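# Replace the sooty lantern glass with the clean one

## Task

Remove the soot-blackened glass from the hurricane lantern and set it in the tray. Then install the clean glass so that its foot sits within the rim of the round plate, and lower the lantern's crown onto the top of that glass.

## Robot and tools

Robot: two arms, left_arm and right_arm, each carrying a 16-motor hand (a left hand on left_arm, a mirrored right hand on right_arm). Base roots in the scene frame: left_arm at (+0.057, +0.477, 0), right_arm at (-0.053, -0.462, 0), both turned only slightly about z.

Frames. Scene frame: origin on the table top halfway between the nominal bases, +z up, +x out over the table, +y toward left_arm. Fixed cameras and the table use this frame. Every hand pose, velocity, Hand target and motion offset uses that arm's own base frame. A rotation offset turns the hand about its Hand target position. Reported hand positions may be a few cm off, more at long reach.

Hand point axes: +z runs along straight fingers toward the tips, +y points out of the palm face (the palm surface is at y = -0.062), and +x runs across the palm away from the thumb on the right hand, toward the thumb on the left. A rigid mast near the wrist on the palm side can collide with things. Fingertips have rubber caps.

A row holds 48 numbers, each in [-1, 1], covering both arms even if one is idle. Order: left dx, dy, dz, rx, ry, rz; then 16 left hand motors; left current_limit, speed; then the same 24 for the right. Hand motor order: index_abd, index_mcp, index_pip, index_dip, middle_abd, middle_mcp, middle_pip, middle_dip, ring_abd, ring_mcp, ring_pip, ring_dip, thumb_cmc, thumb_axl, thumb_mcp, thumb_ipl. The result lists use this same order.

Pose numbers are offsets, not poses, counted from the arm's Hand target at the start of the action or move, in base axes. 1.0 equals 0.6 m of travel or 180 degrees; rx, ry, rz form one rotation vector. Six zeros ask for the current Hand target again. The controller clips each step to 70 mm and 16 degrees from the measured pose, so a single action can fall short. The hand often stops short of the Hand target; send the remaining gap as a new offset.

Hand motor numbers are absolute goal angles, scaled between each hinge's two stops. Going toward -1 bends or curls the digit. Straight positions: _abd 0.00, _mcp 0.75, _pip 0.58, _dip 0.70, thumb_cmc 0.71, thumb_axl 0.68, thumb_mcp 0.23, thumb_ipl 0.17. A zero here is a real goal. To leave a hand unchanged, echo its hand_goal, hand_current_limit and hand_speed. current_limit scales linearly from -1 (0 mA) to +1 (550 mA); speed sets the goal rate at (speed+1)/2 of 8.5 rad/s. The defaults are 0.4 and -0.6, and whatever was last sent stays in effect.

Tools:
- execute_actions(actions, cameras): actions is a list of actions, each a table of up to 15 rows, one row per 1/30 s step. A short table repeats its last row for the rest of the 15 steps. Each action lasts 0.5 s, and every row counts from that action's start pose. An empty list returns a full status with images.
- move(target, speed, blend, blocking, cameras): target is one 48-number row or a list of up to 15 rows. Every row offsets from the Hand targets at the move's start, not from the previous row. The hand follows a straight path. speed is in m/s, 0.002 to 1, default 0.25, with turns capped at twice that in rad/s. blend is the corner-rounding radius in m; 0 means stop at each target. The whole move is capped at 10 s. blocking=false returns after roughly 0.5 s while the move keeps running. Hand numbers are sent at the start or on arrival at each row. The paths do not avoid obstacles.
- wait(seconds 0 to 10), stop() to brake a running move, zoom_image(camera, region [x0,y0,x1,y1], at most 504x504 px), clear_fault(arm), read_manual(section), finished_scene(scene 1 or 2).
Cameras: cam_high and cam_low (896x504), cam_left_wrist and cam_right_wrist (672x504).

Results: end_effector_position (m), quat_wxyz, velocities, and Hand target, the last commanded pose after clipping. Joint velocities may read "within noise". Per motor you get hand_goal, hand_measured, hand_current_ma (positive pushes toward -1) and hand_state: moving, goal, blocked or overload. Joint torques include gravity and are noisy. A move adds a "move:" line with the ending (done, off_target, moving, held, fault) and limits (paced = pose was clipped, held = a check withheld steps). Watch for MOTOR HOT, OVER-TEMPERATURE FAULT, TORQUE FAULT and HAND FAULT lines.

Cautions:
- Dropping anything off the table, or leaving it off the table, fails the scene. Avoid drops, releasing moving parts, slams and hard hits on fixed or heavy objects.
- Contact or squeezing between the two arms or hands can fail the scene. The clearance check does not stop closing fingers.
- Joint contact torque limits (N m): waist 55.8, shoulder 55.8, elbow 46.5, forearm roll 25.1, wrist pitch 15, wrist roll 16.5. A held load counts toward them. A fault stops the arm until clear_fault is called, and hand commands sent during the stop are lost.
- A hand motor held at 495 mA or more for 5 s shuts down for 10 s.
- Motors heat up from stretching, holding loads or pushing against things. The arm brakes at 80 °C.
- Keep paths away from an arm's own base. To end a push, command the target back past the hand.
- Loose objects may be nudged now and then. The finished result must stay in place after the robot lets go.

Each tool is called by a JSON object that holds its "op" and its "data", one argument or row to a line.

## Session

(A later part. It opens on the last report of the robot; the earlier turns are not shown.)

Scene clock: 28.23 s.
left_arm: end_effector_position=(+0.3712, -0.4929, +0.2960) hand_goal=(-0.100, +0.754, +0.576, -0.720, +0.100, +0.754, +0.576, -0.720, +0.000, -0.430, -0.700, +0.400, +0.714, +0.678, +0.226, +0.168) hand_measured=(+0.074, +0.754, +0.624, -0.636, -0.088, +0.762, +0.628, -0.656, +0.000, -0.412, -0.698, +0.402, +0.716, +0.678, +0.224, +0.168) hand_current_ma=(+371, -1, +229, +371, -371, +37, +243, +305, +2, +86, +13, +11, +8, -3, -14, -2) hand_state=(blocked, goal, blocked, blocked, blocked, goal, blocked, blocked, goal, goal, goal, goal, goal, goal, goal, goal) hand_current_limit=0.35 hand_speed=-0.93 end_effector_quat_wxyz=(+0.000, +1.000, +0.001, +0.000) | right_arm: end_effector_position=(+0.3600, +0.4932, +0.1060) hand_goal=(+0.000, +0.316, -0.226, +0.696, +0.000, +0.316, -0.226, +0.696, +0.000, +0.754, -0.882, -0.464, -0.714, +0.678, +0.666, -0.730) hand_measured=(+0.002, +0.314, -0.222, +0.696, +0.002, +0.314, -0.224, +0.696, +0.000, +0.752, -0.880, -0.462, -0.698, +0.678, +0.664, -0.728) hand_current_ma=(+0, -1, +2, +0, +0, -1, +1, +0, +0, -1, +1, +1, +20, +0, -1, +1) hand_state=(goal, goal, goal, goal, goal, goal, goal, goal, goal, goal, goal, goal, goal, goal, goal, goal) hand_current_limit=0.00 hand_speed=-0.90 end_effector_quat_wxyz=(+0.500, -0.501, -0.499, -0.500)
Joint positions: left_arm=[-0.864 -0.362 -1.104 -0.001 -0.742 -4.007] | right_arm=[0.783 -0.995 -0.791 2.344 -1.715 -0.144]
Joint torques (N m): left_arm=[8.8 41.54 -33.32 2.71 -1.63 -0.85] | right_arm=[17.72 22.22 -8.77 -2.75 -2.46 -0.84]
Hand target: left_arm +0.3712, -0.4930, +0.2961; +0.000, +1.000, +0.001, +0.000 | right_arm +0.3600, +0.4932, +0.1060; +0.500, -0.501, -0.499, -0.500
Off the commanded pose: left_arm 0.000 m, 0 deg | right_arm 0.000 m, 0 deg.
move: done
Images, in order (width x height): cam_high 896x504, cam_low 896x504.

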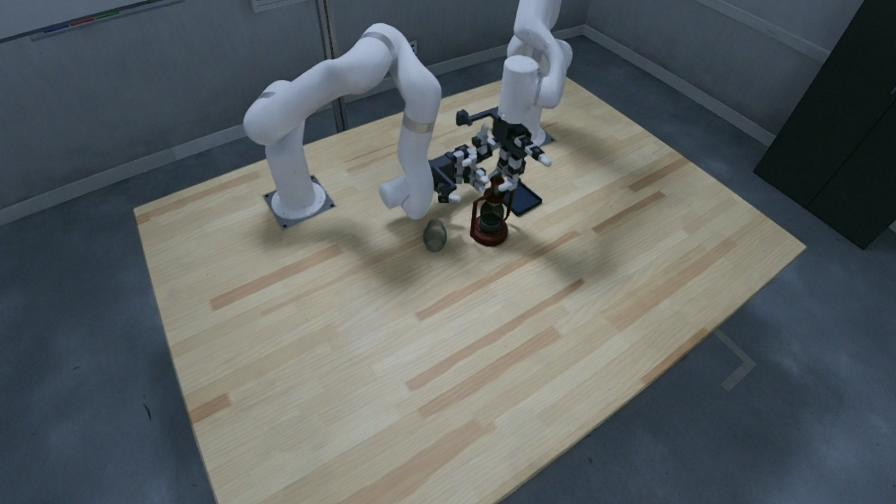

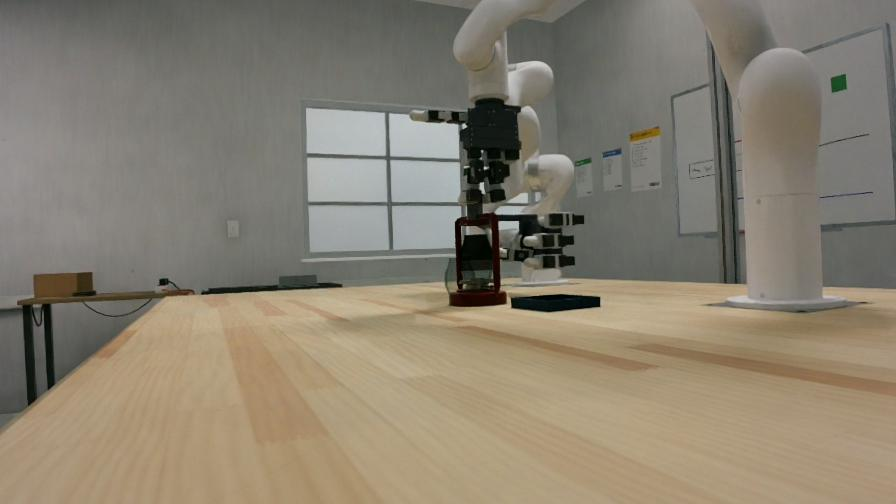

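{"op": "move", "data": {
  "target": [
    [0,0,0,0,0,0,-0.1,0.754,0.576,-0.72,0.1,0.754,0.576,-0.72,0,-0.43,-0.7,0.4,0.714,0.678,0.226,0.168,0.35,-0.93,0.1,0,-0.0067,0,0,0,0,0.315,-0.226,0.696,0,0.315,-0.226,0.696,0,0.754,-0.883,-0.464,-0.714,0.678,0.666,-0.73,0,-0.9]
  ],
  "speed": 0.04,
  "cameras": ["cam_high","cam_low","cam_right_wrist"]
}}

Scene clock: 30.90 s.
left_arm: end_effector_position=(+0.3712, -0.4929, +0.2961) hand_goal=(-0.100, +0.754, +0.576, -0.720, +0.100, +0.754, +0.576, -0.720, +0.000, -0.430, -0.700, +0.400, +0.714, +0.678, +0.226, +0.168) hand_measured=(+0.074, +0.754, +0.624, -0.636, -0.088, +0.762, +0.628, -0.656, +0.000, -0.412, -0.698, +0.402, +0.716, +0.678, +0.224, +0.168) hand_current_ma=(+371, -1, +229, +371, -371, +38, +244, +306, +2, +86, +13, +11, +8, -3, -14, -2) hand_state=(blocked, goal, blocked, blocked, blocked, goal, blocked, blocked, goal, goal, goal, goal, goal, goal, goal, goal) hand_current_limit=0.35 hand_speed=-0.93 end_effector_quat_wxyz=(+0.000, +1.000, +0.001, +0.000) | right_arm: end_effector_position=(+0.4199, +0.4932, +0.1020) hand_goal=(+0.000, +0.316, -0.226, +0.696, +0.000, +0.316, -0.226, +0.696, +0.000, +0.754, -0.882, -0.464, -0.714, +0.678, +0.666, -0.730) hand_measured=(+0.002, +0.314, -0.222, +0.696, +0.002, +0.314, -0.224, +0.696, +0.000, +0.752, -0.880, -0.462, -0.698, +0.678, +0.664, -0.728) hand_current_ma=(+0, -1, +2, +0, +0, -1, +1, +0, +0, -1, +1, +1, +20, +0, -1, +1) hand_state=(goal, goal, goal, goal, goal, goal, goal, goal, goal, goal, goal, goal, goal, goal, goal, goal) hand_current_limit=0.00 hand_speed=-0.90 end_effector_quat_wxyz=(+0.500, -0.501, -0.499, -0.500)
Joint positions: left_arm=[-0.864 -0.362 -1.104 -0.001 -0.742 -4.007] | right_arm=[0.685 -1.028 -0.908 2.253 -1.646 -0.091]
Joint torques (N m): left_arm=[8.81 42.06 -33.6 2.9 -0.23 -0.88] | right_arm=[-17.28 23.83 -10.69 -2.82 0.14 1.32]
Hand target: left_arm +0.3712, -0.4930, +0.2961; +0.000, +1.000, +0.001, +0.000 | right_arm +0.4200, +0.4932, +0.1020; +0.500, -0.501, -0.499, -0.500
Off the commanded pose: left_arm 0.000 m, 0 deg | right_arm 0.000 m, 0 deg.
move: done
Images, in order (width x height): cam_high 896x504, cam_low 896x504, cam_right_wrist 672x504.

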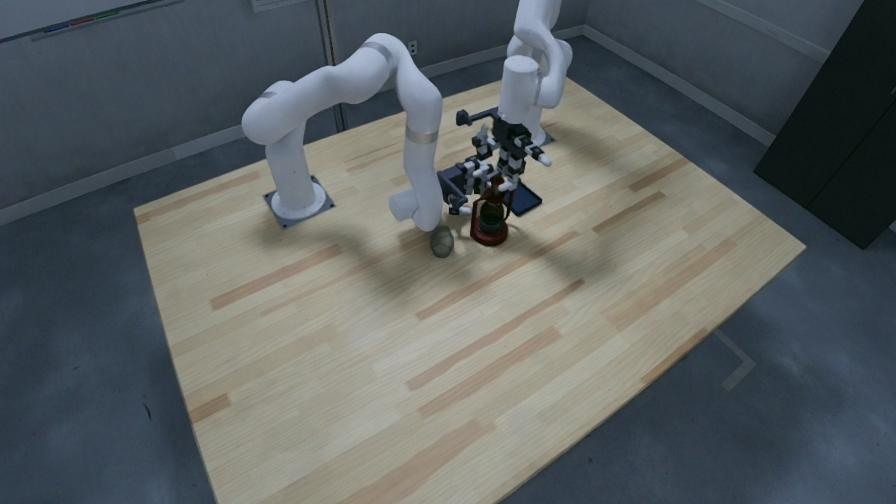

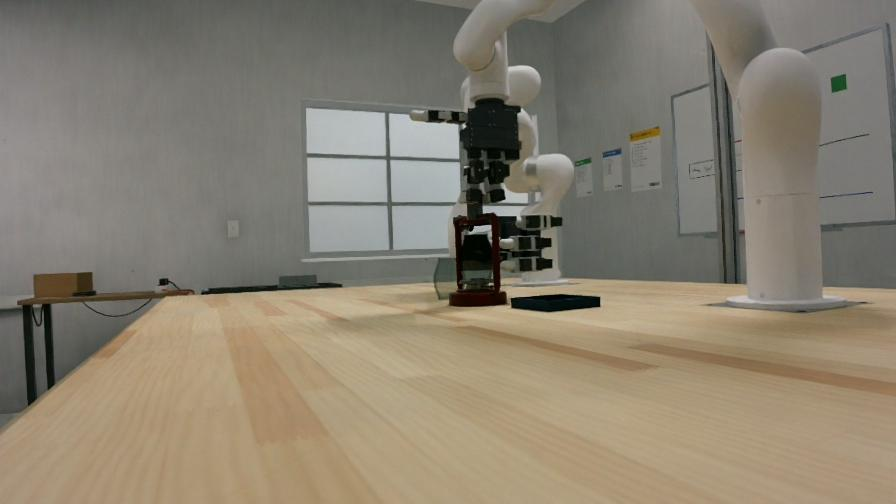

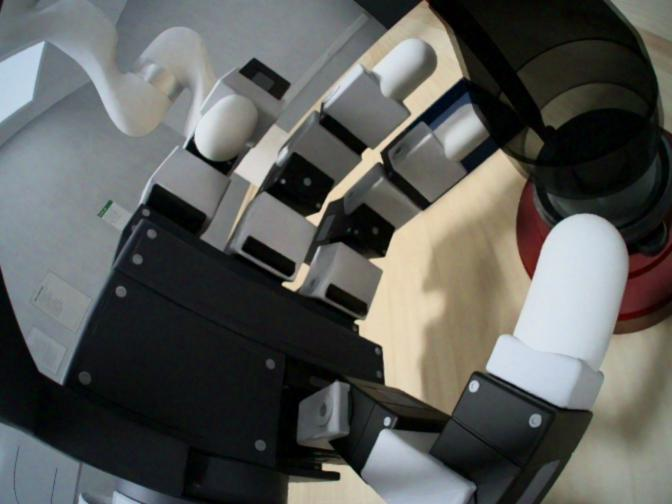

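{"op": "move", "data": {
  "target": [
    [0,0,0,0,0,0,-0.1,0.754,0.576,-0.72,0.1,0.754,0.576,-0.72,0,-0.43,-0.7,0.4,0.714,0.678,0.226,0.168,0.35,-0.93,0.04,0,0,0,0,0,0,0.315,-0.226,0.696,0,0.315,-0.226,0.696,0,0.754,-0.883,-0.464,-0.714,0.678,0.666,-0.73,0,-0.9]
  ],
  "speed": 0.03,
  "cameras": ["cam_high","cam_low","cam_right_wrist"]
}}

{"op": "zoom_image", "data": {
  "camera": "cam_low",
  "region": [440, 190, 540, 310]
}}

{"op": "zoom_image", "data": {
  "camera": "cam_high",
  "region": [440, 160, 540, 260]
}}

Scene clock: 32.20 s.
left_arm: end_effector_position=(+0.3712, -0.4930, +0.2961) hand_goal=(-0.100, +0.754, +0.576, -0.720, +0.100, +0.754, +0.576, -0.720, +0.000, -0.430, -0.700, +0.400, +0.714, +0.678, +0.226, +0.168) hand_measured=(+0.074, +0.754, +0.624, -0.636, -0.088, +0.762, +0.628, -0.656, +0.000, -0.412, -0.698, +0.402, +0.716, +0.678, +0.224, +0.168) hand_current_ma=(+371, -1, +229, +371, -371, +38, +244, +306, +2, +86, +13, +11, +8, -3, -14, -2) hand_state=(blocked, goal, blocked, blocked, blocked, goal, blocked, blocked, goal, goal, goal, goal, goal, goal, goal, goal) hand_current_limit=0.35 hand_speed=-0.93 end_effector_quat_wxyz=(+0.000, +1.000, +0.001, +0.000) | right_arm: end_effector_position=(+0.4440, +0.4932, +0.1020) hand_goal=(+0.000, +0.316, -0.226, +0.696, +0.000, +0.316, -0.226, +0.696, +0.000, +0.754, -0.882, -0.464, -0.714, +0.678, +0.666, -0.730) hand_measured=(+0.002, +0.314, -0.222, +0.696, +0.002, +0.314, -0.224, +0.696, +0.000, +0.752, -0.880, -0.462, -0.698, +0.678, +0.664, -0.728) hand_current_ma=(+0, -1, +2, +0, +0, -1, +1, +0, +0, -1, +1, +1, +20, +0, -1, +1) hand_state=(goal, goal, goal, goal, goal, goal, goal, goal, goal, goal, goal, goal, goal, goal, goal, goal) hand_current_limit=0.00 hand_speed=-0.90 end_effector_quat_wxyz=(+0.500, -0.501, -0.499, -0.500)
Joint positions: left_arm=[-0.864 -0.362 -1.104 -0.001 -0.742 -4.007] | right_arm=[0.651 -1.04 -0.958 2.222 -1.621 -0.064]
Joint torques (N m): left_arm=[9.17 42.21 -33.32 2.74 0.46 -0.86] | right_arm=[-16.89 22.44 -10.73 -2.7 0.26 1.41]
Hand target: left_arm +0.3712, -0.4930, +0.2961; +0.000, +1.000, +0.001, +0.000 | right_arm +0.4440, +0.4932, +0.1020; +0.500, -0.501, -0.499, -0.500
Off the commanded pose: left_arm 0.000 m, 0 deg | right_arm 0.000 m, 0 deg.
move: done
Images, in order (width x height): cam_high 896x504, cam_low 896x504, cam_right_wrist 672x504.

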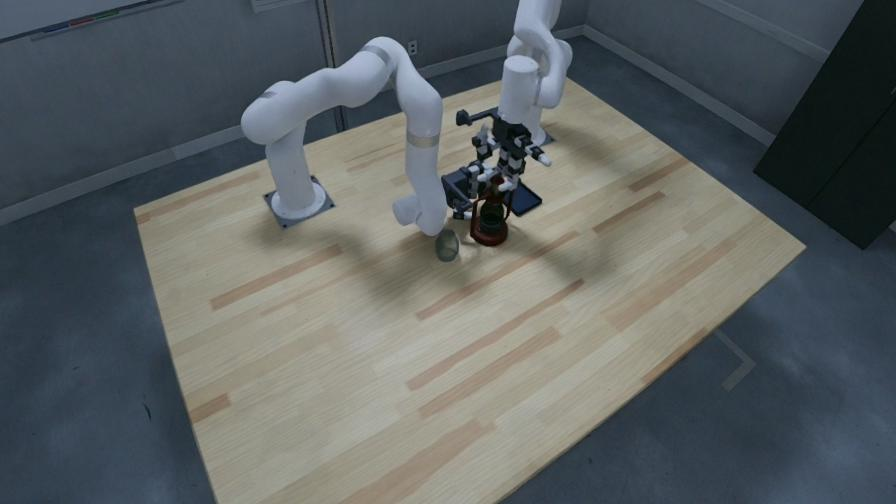

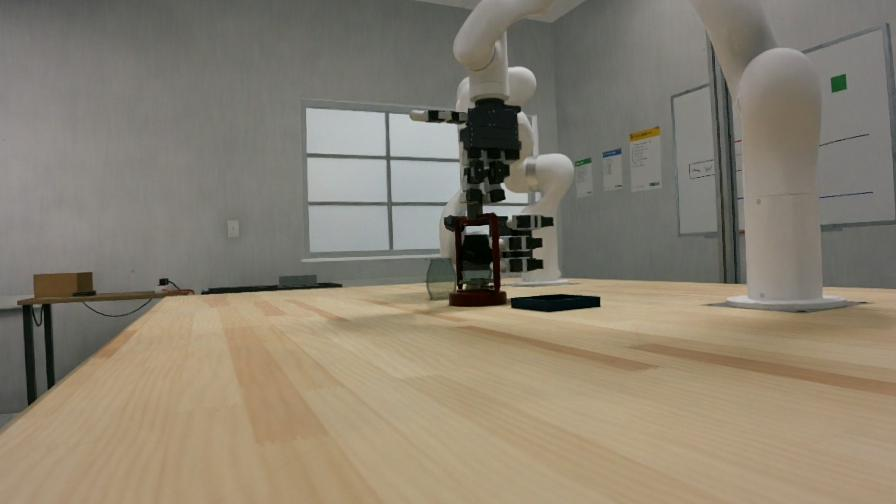

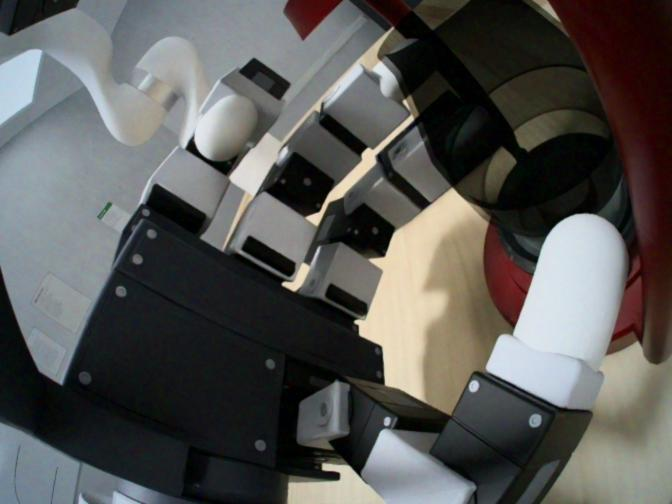

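Scaled by 4.200 from the camera's 896x504 image, which has a finer 1280x720 frame.

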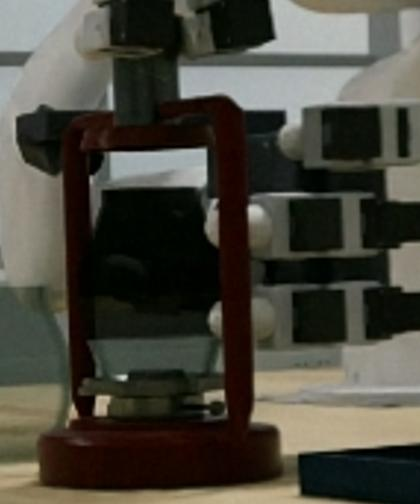

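Scaled by 5.040 from the camera's 896x504 image, which has a finer 1280x720 frame.

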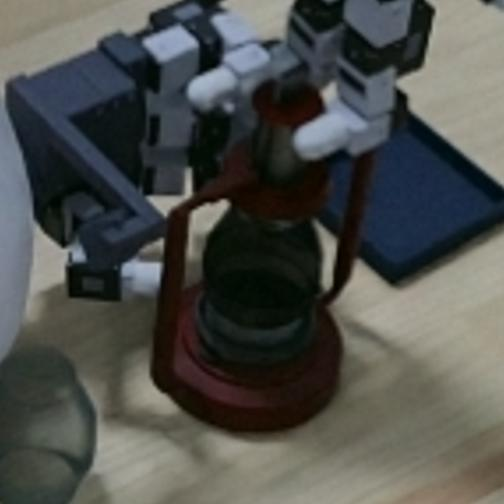

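{"op": "move", "data": {
  "target": [
    [0,0,0,0,0,0,-0.1,0.754,0.576,-0.72,0.1,0.754,0.576,-0.72,0,-0.43,-0.7,0.4,0.714,0.678,0.226,0.168,0.35,-0.93,0,0,0,0,0,0,0,0.29,-0.30,0.696,0,0.29,-0.30,0.696,0,0.754,-0.883,-0.464,-0.714,0.678,0.52,-0.66,0,-0.93],
    [0,0,0,0,0,0,-0.1,0.754,0.576,-0.72,0.1,0.754,0.576,-0.72,0,-0.43,-0.7,0.4,0.714,0.678,0.226,0.168,0.35,-0.93,0,0,0,0,0,0,0,0.27,-0.34,0.69,0,0.26,-0.39,0.69,0,0.754,-0.883,-0.464,-0.714,0.678,0.42,-0.60,-0.2,-0.95]
  ],
  "speed": 0.03,
  "cameras": ["cam_high","cam_low","cam_right_wrist"]
}}

{"op": "zoom_image", "data": {
  "camera": "cam_low",
  "region": [455, 205, 535, 305]
}}

Scene clock: 34.20 s.
left_arm: end_effector_position=(+0.3712, -0.4930, +0.2961) hand_goal=(-0.100, +0.754, +0.576, -0.720, +0.100, +0.754, +0.576, -0.720, +0.000, -0.430, -0.700, +0.400, +0.714, +0.678, +0.226, +0.168) hand_measured=(+0.074, +0.754, +0.624, -0.636, -0.088, +0.762, +0.628, -0.656, +0.000, -0.412, -0.698, +0.402, +0.716, +0.678, +0.224, +0.168) hand_current_ma=(+371, -1, +229, +371, -371, +38, +244, +306, +2, +86, +13, +11, +8, -3, -14, -2) hand_state=(blocked, goal, blocked, blocked, blocked, goal, blocked, blocked, goal, goal, goal, goal, goal, goal, goal, goal) hand_current_limit=0.35 hand_speed=-0.93 end_effector_quat_wxyz=(+0.000, +1.000, +0.001, +0.000) | right_arm: end_effector_position=(+0.4440, +0.4932, +0.1020) hand_goal=(+0.000, +0.270, -0.340, +0.690, +0.000, +0.260, -0.390, +0.690, +0.000, +0.754, -0.882, -0.464, -0.714, +0.678, +0.420, -0.600) hand_measured=(-0.004, +0.308, -0.282, +0.702, -0.002, +0.282, -0.328, +0.702, +0.000, +0.752, -0.880, -0.462, -0.698, +0.678, +0.462, -0.598) hand_current_ma=(-2, +69, +122, +11, -1, +32, +136, +12, +0, -1, +1, +1, +20, +0, +112, +2) hand_state=(goal, blocked, blocked, goal, goal, blocked, blocked, goal, goal, goal, goal, goal, goal, goal, blocked, goal) hand_current_limit=-0.20 hand_speed=-0.95 end_effector_quat_wxyz=(+0.500, -0.501, -0.499, -0.500)
Joint positions: left_arm=[-0.864 -0.362 -1.104 -0.001 -0.742 -4.007] | right_arm=[0.651 -1.04 -0.958 2.222 -1.621 -0.064]
Joint torques (N m): left_arm=[8.49 42.1 -33.41 2.77 0.46 -0.91] | right_arm=[-17.16 27.01 -9.37 -0.39 0.25 1.37]
Hand target: left_arm +0.3712, -0.4930, +0.2961; +0.000, +1.000, +0.001, +0.000 | right_arm +0.4440, +0.4932, +0.1020; +0.500, -0.501, -0.499, -0.500
Off the commanded pose: left_arm 0.000 m, 0 deg | right_arm 0.000 m, 0 deg.
move: done
Images, in order (width x height): cam_high 896x504, cam_low 896x504, cam_right_wrist 672x504.

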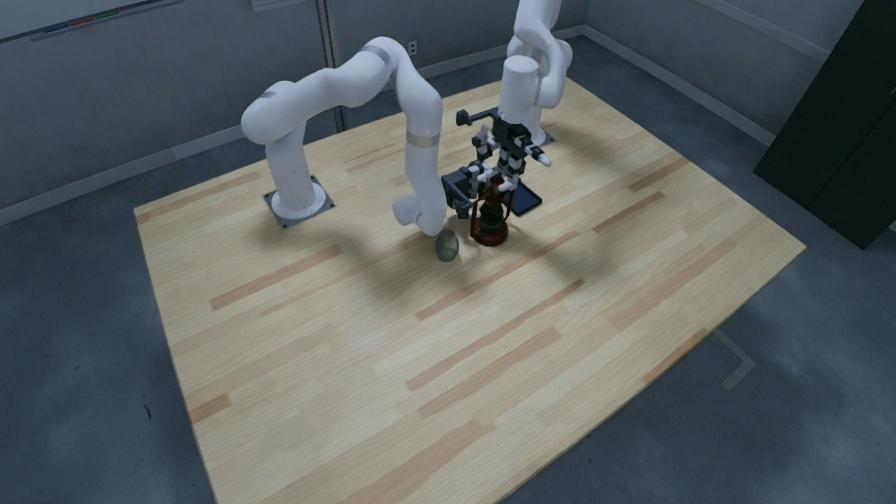

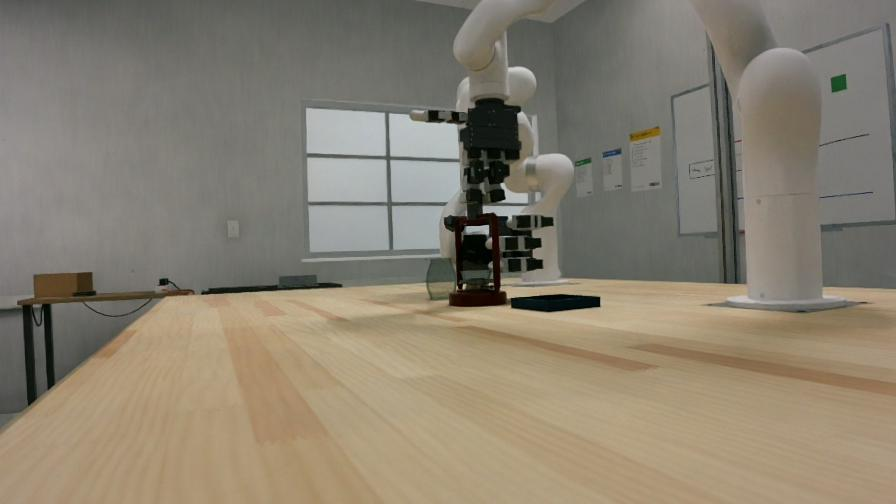

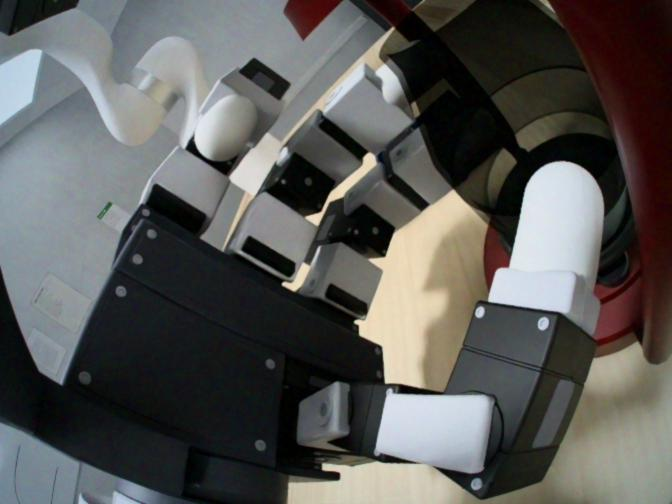

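Scaled by 5.040 from the camera's 896x504 image, which has a finer 1280x720 frame.

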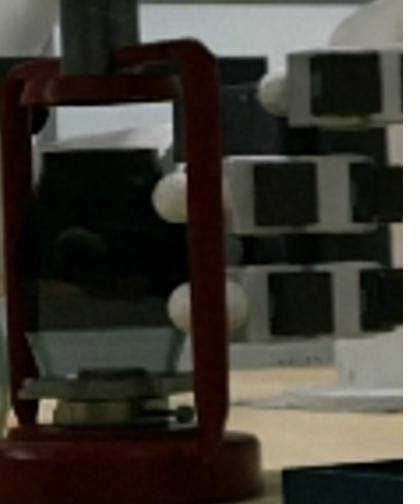

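{"op": "move", "data": {
  "target": [
    [0,0,0,0,0,0,-0.1,0.754,0.576,-0.72,0.1,0.754,0.576,-0.72,0,-0.43,-0.7,0.4,0.714,0.678,0.226,0.168,0.35,-0.93,0,0,0,0,0,0,0,0.24,-0.40,0.68,0,0.23,-0.46,0.66,0,0.754,-0.883,-0.464,-0.714,0.678,0.33,-0.58,0.15,-0.93]
  ],
  "speed": 0.03,
  "cameras": ["cam_high","cam_low","cam_right_wrist"]
}}

{"op": "zoom_image", "data": {
  "camera": "cam_low",
  "region": [455, 205, 535, 305]
}}

Scene clock: 34.83 s.
left_arm: end_effector_position=(+0.3712, -0.4930, +0.2961) hand_goal=(-0.100, +0.754, +0.576, -0.720, +0.100, +0.754, +0.576, -0.720, +0.000, -0.430, -0.700, +0.400, +0.714, +0.678, +0.226, +0.168) hand_measured=(+0.074, +0.754, +0.624, -0.636, -0.088, +0.762, +0.628, -0.656, +0.000, -0.412, -0.698, +0.402, +0.716, +0.678, +0.224, +0.168) hand_current_ma=(+371, -1, +229, +371, -371, +38, +244, +306, +2, +86, +13, +11, +8, -3, -14, -2) hand_state=(blocked, goal, blocked, blocked, blocked, goal, blocked, blocked, goal, goal, goal, goal, goal, goal, goal, goal) hand_current_limit=0.35 hand_speed=-0.93 end_effector_quat_wxyz=(+0.000, +1.000, +0.001, +0.000) | right_arm: end_effector_position=(+0.4440, +0.4932, +0.1020) hand_goal=(+0.000, +0.240, -0.400, +0.680, +0.000, +0.230, -0.460, +0.660, +0.000, +0.754, -0.882, -0.464, -0.714, +0.678, +0.330, -0.580) hand_measured=(-0.004, +0.310, -0.296, +0.702, -0.004, +0.282, -0.336, +0.702, +0.000, +0.752, -0.880, -0.462, -0.698, +0.678, +0.448, -0.570) hand_current_ma=(-2, +174, +287, +28, -2, +115, +316, +77, +0, -1, +1, +1, +19, +0, +316, +13) hand_state=(goal, blocked, blocked, blocked, goal, blocked, blocked, blocked, goal, goal, goal, goal, goal, goal, blocked, goal) hand_current_limit=0.15 hand_speed=-0.93 end_effector_quat_wxyz=(+0.500, -0.501, -0.499, -0.500)
Joint positions: left_arm=[-0.864 -0.362 -1.104 -0.001 -0.742 -4.007] | right_arm=[0.651 -1.04 -0.958 2.222 -1.621 -0.064]
Joint torques (N m): left_arm=[9.38 41.72 -33.71 2.63 0.52 -0.86] | right_arm=[-19.17 25.37 -8.52 -1.12 0.3 1.23]
Hand target: left_arm +0.3712, -0.4930, +0.2961; +0.000, +1.000, +0.001, +0.000 | right_arm +0.4440, +0.4932, +0.1020; +0.500, -0.501, -0.499, -0.500
Off the commanded pose: left_arm 0.000 m, 0 deg | right_arm 0.000 m, 0 deg.
move: done
Images, in order (width x height): cam_high 896x504, cam_low 896x504, cam_right_wrist 672x504.

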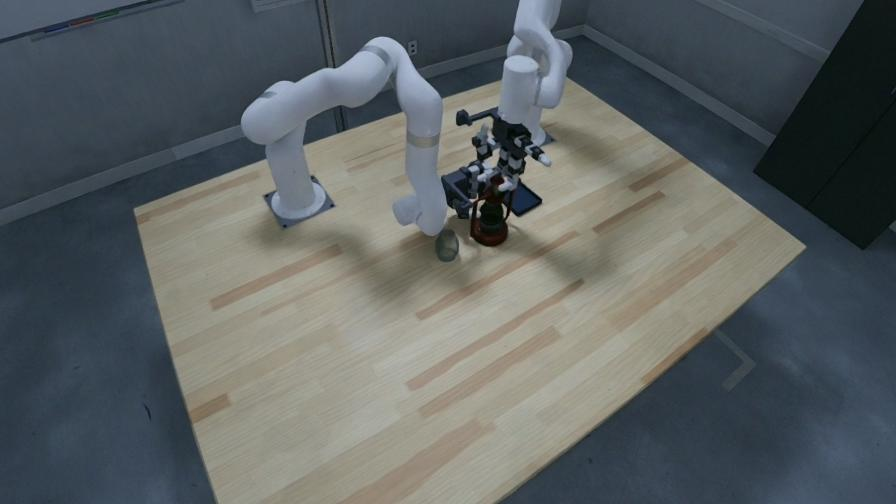

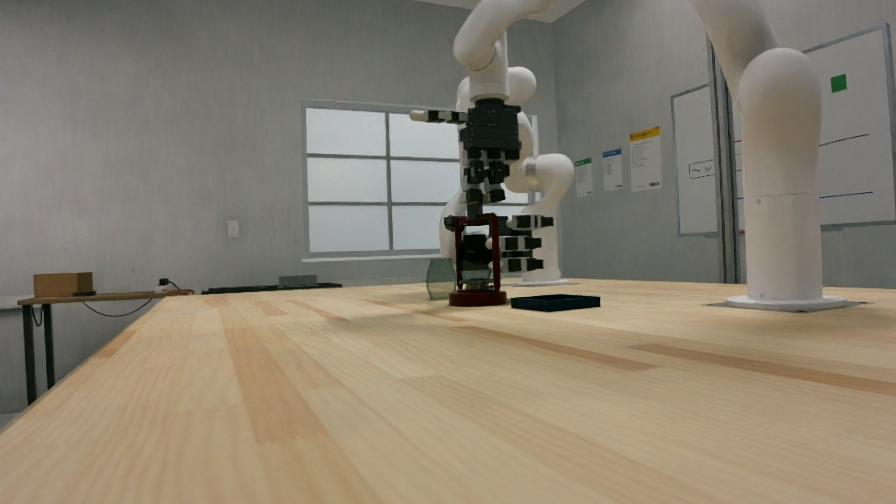

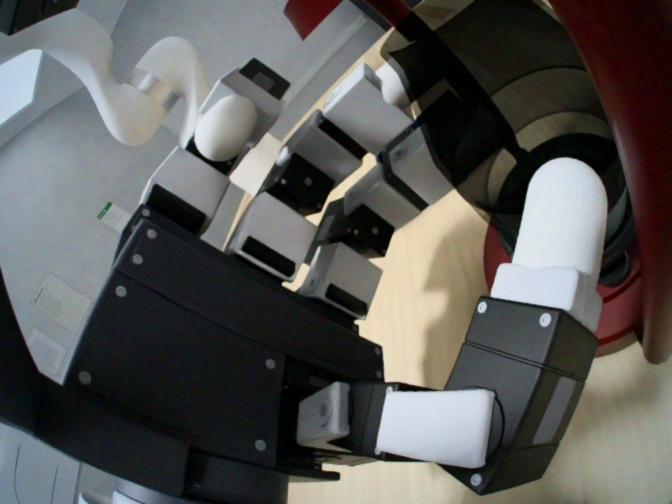

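Scaled by 5.040 from the camera's 896x504 image, which has a finer 1280x720 frame.

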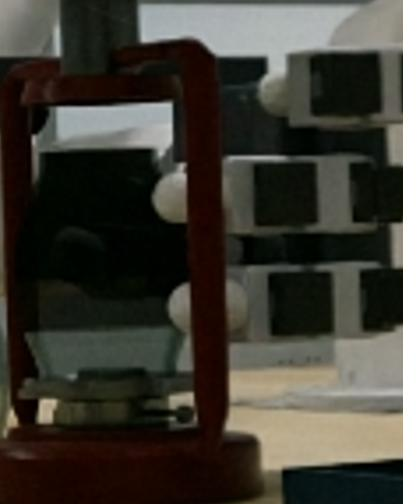

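{"op": "move", "data": {
  "target": [0,0,0,0,0,0,-0.1,0.754,0.576,-0.72,0.1,0.754,0.576,-0.72,0,-0.43,-0.7,0.4,0.714,0.678,0.226,0.168,0.35,-0.93,0,0,0.0183,0,0,0,0,0.24,-0.40,0.68,0,0.23,-0.46,0.66,0,0.754,-0.883,-0.464,-0.714,0.678,0.33,-0.58,0.15,-0.93],
  "speed": 0.02,
  "cameras": ["cam_high","cam_low","cam_right_wrist"]
}}

{"op": "zoom_image", "data": {
  "camera": "cam_low",
  "region": [455, 205, 535, 305]
}}

{"op": "zoom_image", "data": {
  "camera": "cam_high",
  "region": [460, 170, 520, 250]
}}

Scene clock: 35.80 s.
left_arm: end_effector_position=(+0.3712, -0.4930, +0.2961) hand_goal=(-0.100, +0.754, +0.576, -0.720, +0.100, +0.754, +0.576, -0.720, +0.000, -0.430, -0.700, +0.400, +0.714, +0.678, +0.226, +0.168) hand_measured=(+0.074, +0.754, +0.624, -0.636, -0.088, +0.762, +0.628, -0.656, +0.000, -0.412, -0.698, +0.402, +0.716, +0.678, +0.224, +0.168) hand_current_ma=(+371, -1, +229, +371, -371, +38, +244, +306, +2, +86, +13, +11, +8, -3, -14, -2) hand_state=(blocked, goal, blocked, blocked, blocked, goal, blocked, blocked, goal, goal, goal, goal, goal, goal, goal, goal) hand_current_limit=0.35 hand_speed=-0.93 end_effector_quat_wxyz=(+0.000, +1.000, +0.001, +0.000) | right_arm: end_effector_position=(+0.4440, +0.4932, +0.1130) hand_goal=(+0.000, +0.240, -0.400, +0.680, +0.000, +0.230, -0.460, +0.660, +0.000, +0.754, -0.882, -0.464, -0.714, +0.678, +0.330, -0.580) hand_measured=(+0.004, +0.310, -0.318, +0.702, +0.002, +0.282, -0.360, +0.702, +0.000, +0.752, -0.880, -0.462, -0.698, +0.678, +0.446, -0.548) hand_current_ma=(+1, +174, +201, +28, +1, +115, +275, +77, +0, -1, +1, +1, +19, +0, +316, +82) hand_state=(goal, blocked, blocked, blocked, goal, blocked, blocked, blocked, goal, goal, goal, goal, goal, goal, blocked, blocked) hand_current_limit=0.15 hand_speed=-0.93 end_effector_quat_wxyz=(+0.500, -0.501, -0.499, -0.500)
Joint positions: left_arm=[-0.864 -0.362 -1.104 -0.001 -0.742 -4.007] | right_arm=[0.651 -1.011 -0.943 2.222 -1.613 -0.053]
Joint torques (N m): left_arm=[8 41.57 -33.17 2.89 0.5 -0.83] | right_arm=[-17.73 56.85 -4.43 3.25 -0.13 1.18]
Hand target: left_arm +0.3712, -0.4930, +0.2961; +0.000, +1.000, +0.001, +0.000 | right_arm +0.4440, +0.4932, +0.1130; +0.500, -0.501, -0.499, -0.500
Off the commanded pose: left_arm 0.000 m, 0 deg | right_arm 0.000 m, 0 deg.
move: done
Images, in order (width x height): cam_high 896x504, cam_low 896x504, cam_right_wrist 672x504.

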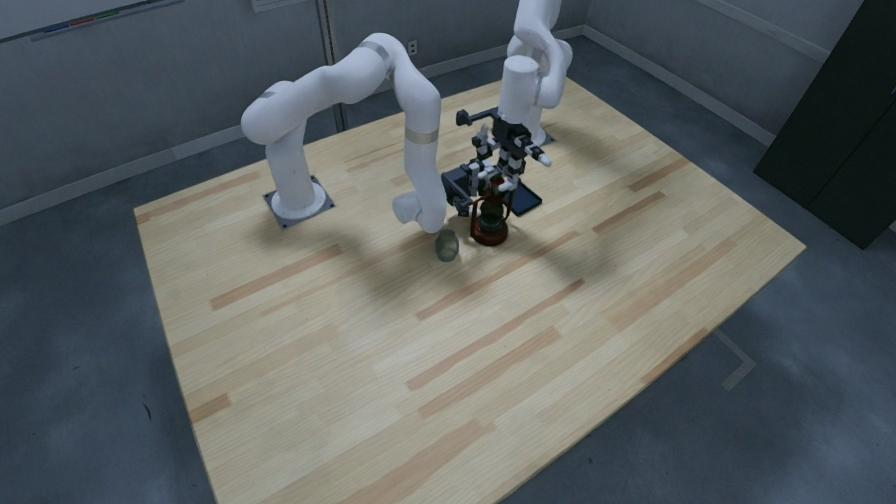

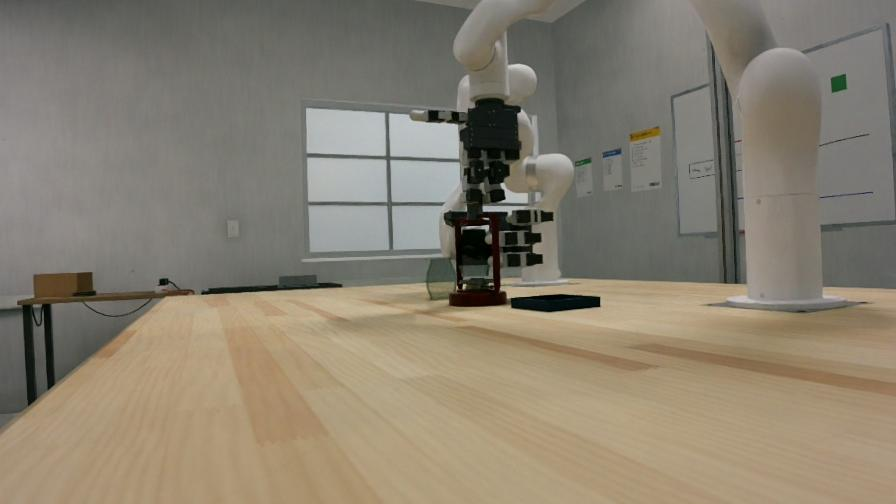

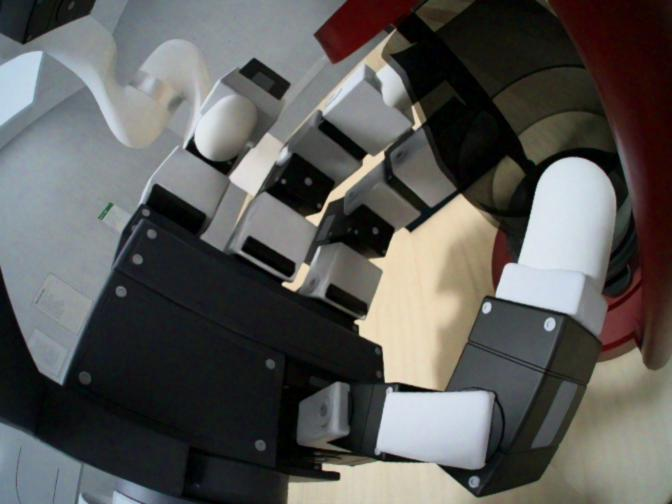

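Scaled by 5.040 from the camera's 896x504 image, which has a finer 1280x720 frame.

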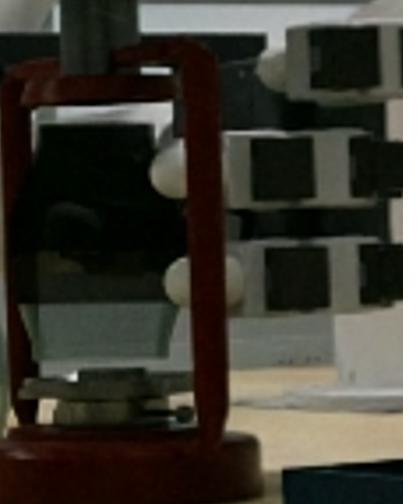

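Scaled by 6.300 from the camera's 896x504 image, which has a finer 1280x720 frame.

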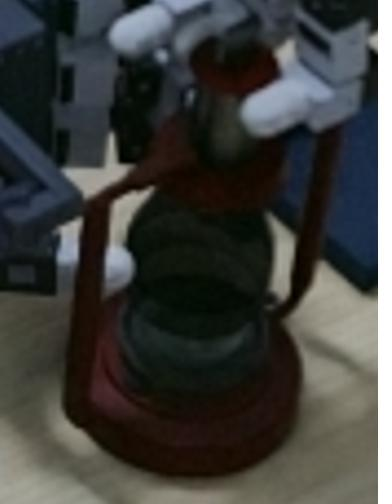

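{"op": "move", "data": {
  "target": [
    [0,0,0,0,0,0,-0.1,0.754,0.576,-0.72,0.1,0.754,0.576,-0.72,0,-0.43,-0.7,0.4,0.714,0.678,0.226,0.168,0.35,-0.93,-0.025,0,0,0,0,0,0,0.24,-0.40,0.68,0,0.23,-0.46,0.66,0,0.754,-0.883,-0.464,-0.714,0.678,0.33,-0.58,0.15,-0.93]
  ],
  "speed": 0.02,
  "cameras": ["cam_high","cam_low"]
}}

{"op": "zoom_image", "data": {
  "camera": "cam_low",
  "region": [455, 205, 535, 305]
}}

{"op": "zoom_image", "data": {
  "camera": "cam_high",
  "region": [460, 170, 520, 250]
}}

Scene clock: 36.97 s.
left_arm: end_effector_position=(+0.3712, -0.4930, +0.2961) hand_goal=(-0.100, +0.754, +0.576, -0.720, +0.100, +0.754, +0.576, -0.720, +0.000, -0.430, -0.700, +0.400, +0.714, +0.678, +0.226, +0.168) hand_measured=(+0.074, +0.754, +0.624, -0.636, -0.088, +0.762, +0.628, -0.656, +0.000, -0.412, -0.698, +0.402, +0.716, +0.678, +0.224, +0.168) hand_current_ma=(+371, -1, +229, +371, -371, +38, +244, +306, +2, +86, +13, +11, +8, -3, -14, -2) hand_state=(blocked, goal, blocked, blocked, blocked, goal, blocked, blocked, goal, goal, goal, goal, goal, goal, goal, goal) hand_current_limit=0.35 hand_speed=-0.93 end_effector_quat_wxyz=(+0.000, +1.000, +0.001, +0.000) | right_arm: end_effector_position=(+0.4290, +0.4932, +0.1130) hand_goal=(+0.000, +0.240, -0.400, +0.680, +0.000, +0.230, -0.460, +0.660, +0.000, +0.754, -0.882, -0.464, -0.714, +0.678, +0.330, -0.580) hand_measured=(+0.004, +0.310, -0.318, +0.702, +0.002, +0.282, -0.360, +0.702, +0.000, +0.752, -0.880, -0.462, -0.698, +0.678, +0.446, -0.546) hand_current_ma=(+1, +174, +201, +28, +1, +115, +275, +77, +0, -1, +1, +1, +19, +0, +316, +83) hand_state=(goal, blocked, blocked, blocked, goal, blocked, blocked, blocked, goal, goal, goal, goal, goal, goal, blocked, blocked) hand_current_limit=0.15 hand_speed=-0.93 end_effector_quat_wxyz=(+0.500, -0.501, -0.499, -0.500)
Joint positions: left_arm=[-0.864 -0.362 -1.104 -0.001 -0.742 -4.007] | right_arm=[0.672 -1.003 -0.911 2.242 -1.628 -0.07]
Joint torques (N m): left_arm=[8.21 41.65 -33.15 2.77 0.54 -0.93] | right_arm=[16.24 56.87 -5.32 3.51 -5.02 -1.83]
Hand target: left_arm +0.3712, -0.4930, +0.2961; +0.000, +1.000, +0.001, +0.000 | right_arm +0.4290, +0.4932, +0.1130; +0.500, -0.501, -0.499, -0.500
Off the commanded pose: left_arm 0.000 m, 0 deg | right_arm 0.000 m, 0 deg.
move: done
Images, in order (width x height): cam_high 896x504, cam_low 896x504.

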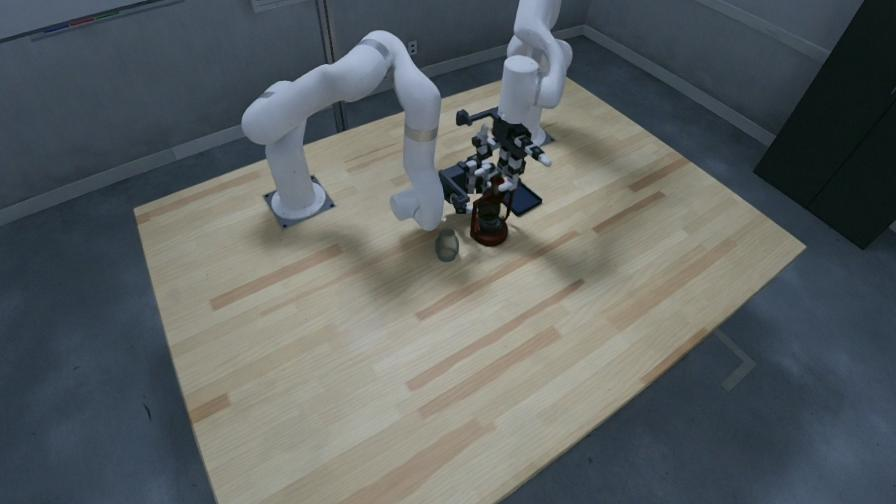

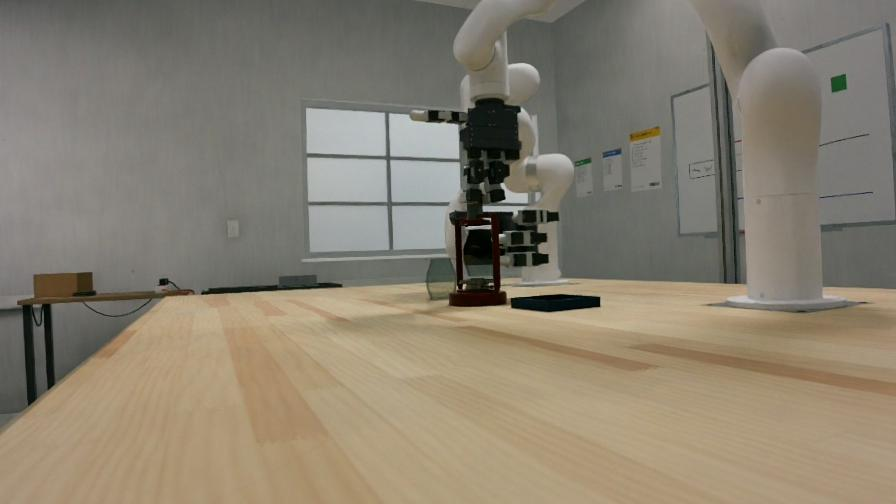

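Scaled by 5.040 from the camera's 896x504 image, which has a finer 1280x720 frame.

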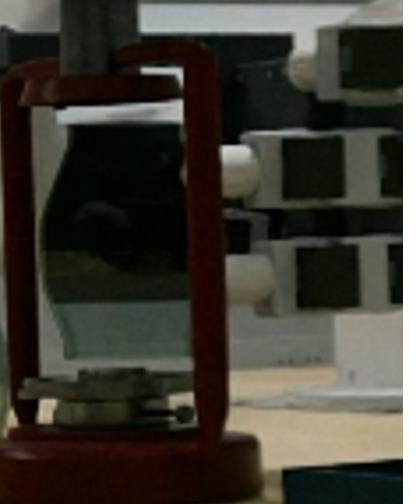

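Scaled by 6.300 from the camera's 896x504 image, which has a finer 1280x720 frame.

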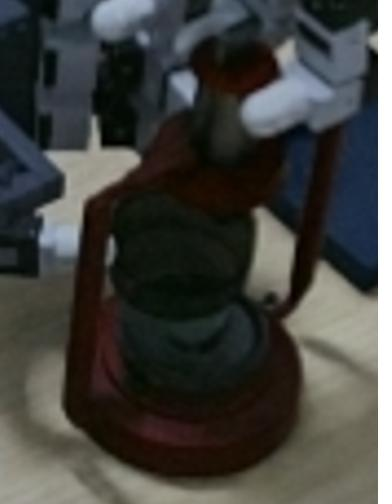

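{"op": "move", "data": {
  "target": [
    [0,0,0,0,0,0,-0.1,0.754,0.576,-0.72,0.1,0.754,0.576,-0.72,0,-0.43,-0.7,0.4,0.714,0.678,0.226,0.168,0.35,-0.93,-0.112,0,0,0,0,0,0,0.24,-0.40,0.68,0,0.23,-0.46,0.66,0,0.754,-0.883,-0.464,-0.714,0.678,0.33,-0.58,0.15,-0.93],
    [0,0,0,0,0,0,-0.1,0.754,0.576,-0.72,0.1,0.754,0.576,-0.72,0,-0.43,-0.7,0.4,0.714,0.678,0.226,0.168,0.35,-0.93,-0.104,0.3005,0,0,0,0,0,0.24,-0.40,0.68,0,0.23,-0.46,0.66,0,0.754,-0.883,-0.464,-0.714,0.678,0.33,-0.58,0.15,-0.93]
  ],
  "speed": [0.04,0.1],
  "cameras": ["cam_high","cam_low","cam_right_wrist"]
}}

{"op": "zoom_image", "data": {
  "camera": "cam_high",
  "region": [440, 140, 560, 260]
}}

{"op": "zoom_image", "data": {
  "camera": "cam_low",
  "region": [480, 205, 620, 325]
}}

Scene clock: 41.27 s.
left_arm: end_effector_position=(+0.3712, -0.4930, +0.2961) hand_goal=(-0.100, +0.754, +0.576, -0.720, +0.100, +0.754, +0.576, -0.720, +0.000, -0.430, -0.700, +0.400, +0.714, +0.678, +0.226, +0.168) hand_measured=(+0.074, +0.754, +0.624, -0.636, -0.088, +0.762, +0.628, -0.656, +0.000, -0.412, -0.698, +0.402, +0.716, +0.678, +0.224, +0.168) hand_current_ma=(+371, -1, +229, +371, -371, +38, +244, +306, +2, +86, +13, +11, +8, -3, -14, -2) hand_state=(blocked, goal, blocked, blocked, blocked, goal, blocked, blocked, goal, goal, goal, goal, goal, goal, goal, goal) hand_current_limit=0.35 hand_speed=-0.93 end_effector_quat_wxyz=(+0.000, +1.000, +0.001, +0.000) | right_arm: end_effector_position=(+0.3666, +0.6735, +0.1130) hand_goal=(+0.000, +0.240, -0.400, +0.680, +0.000, +0.230, -0.460, +0.660, +0.000, +0.754, -0.882, -0.464, -0.714, +0.678, +0.330, -0.580) hand_measured=(+0.004, +0.310, -0.320, +0.702, +0.002, +0.282, -0.360, +0.702, +0.000, +0.752, -0.880, -0.462, -0.698, +0.678, +0.446, -0.546) hand_current_ma=(+2, +174, +199, +28, +1, +115, +273, +77, +0, -1, +1, +1, +19, +0, +316, +84) hand_state=(goal, blocked, blocked, blocked, goal, blocked, blocked, blocked, goal, goal, goal, goal, goal, goal, blocked, blocked) hand_current_limit=0.15 hand_speed=-0.93 end_effector_quat_wxyz=(+0.500, -0.501, -0.499, -0.500)
Joint positions: left_arm=[-0.864 -0.362 -1.104 -0.001 -0.742 -4.007] | right_arm=[1.016 -1.085 -1.178 2.586 -1.492 0.05]
Joint torques (N m): left_arm=[8.39 41.19 -33.23 2.81 0.51 -0.91] | right_arm=[16.5 29.12 -13.58 4.04 0.01 1.28]
Hand target: left_arm +0.3712, -0.4930, +0.2961; +0.000, +1.000, +0.001, +0.000 | right_arm +0.3666, +0.6735, +0.1130; +0.500, -0.501, -0.499, -0.500
Off the commanded pose: left_arm 0.000 m, 0 deg | right_arm 0.000 m, 0 deg.
move: done
Images, in order (width x height): cam_high 896x504, cam_low 896x504, cam_right_wrist 672x504.

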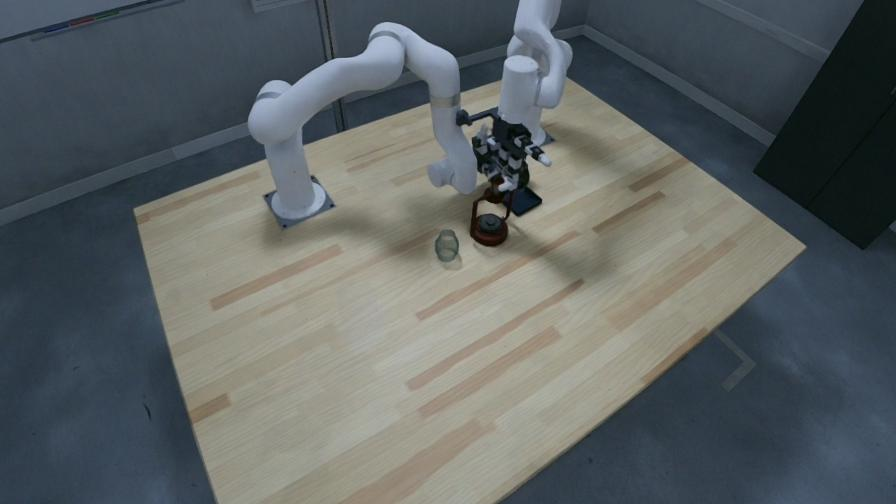

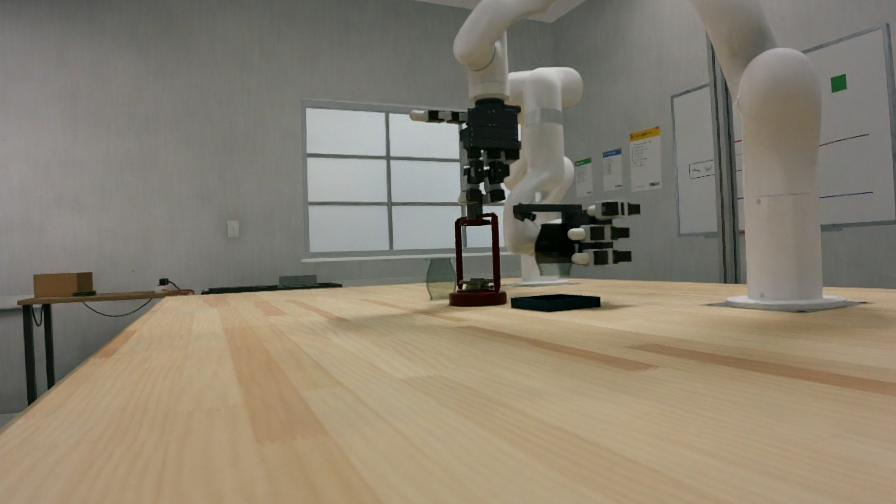

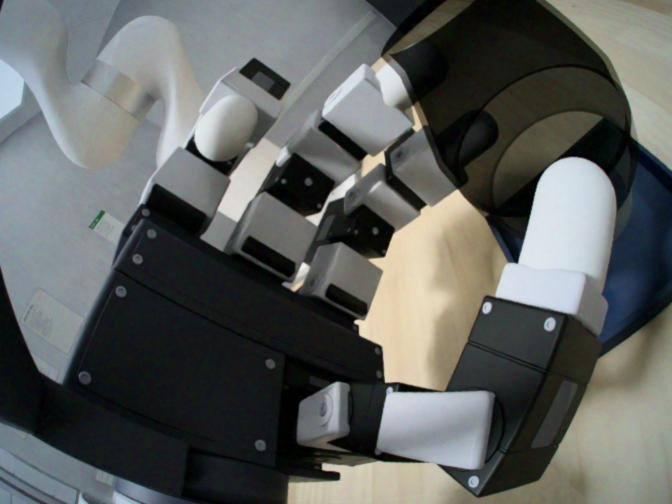

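Scaled by 4.200 from the camera's 896x504 image, which has a finer 1280x720 frame.

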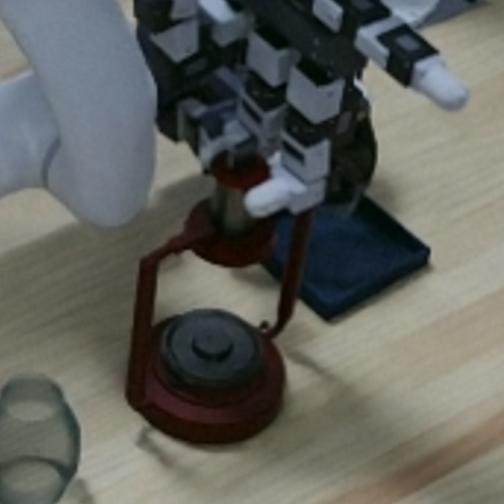

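Scaled by 3.600 from the camera's 896x504 image, which has a finer 1280x720 frame.

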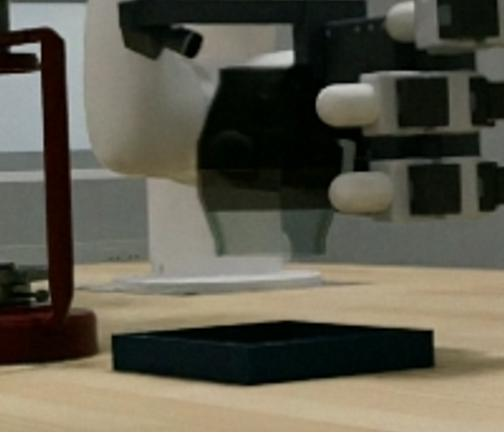

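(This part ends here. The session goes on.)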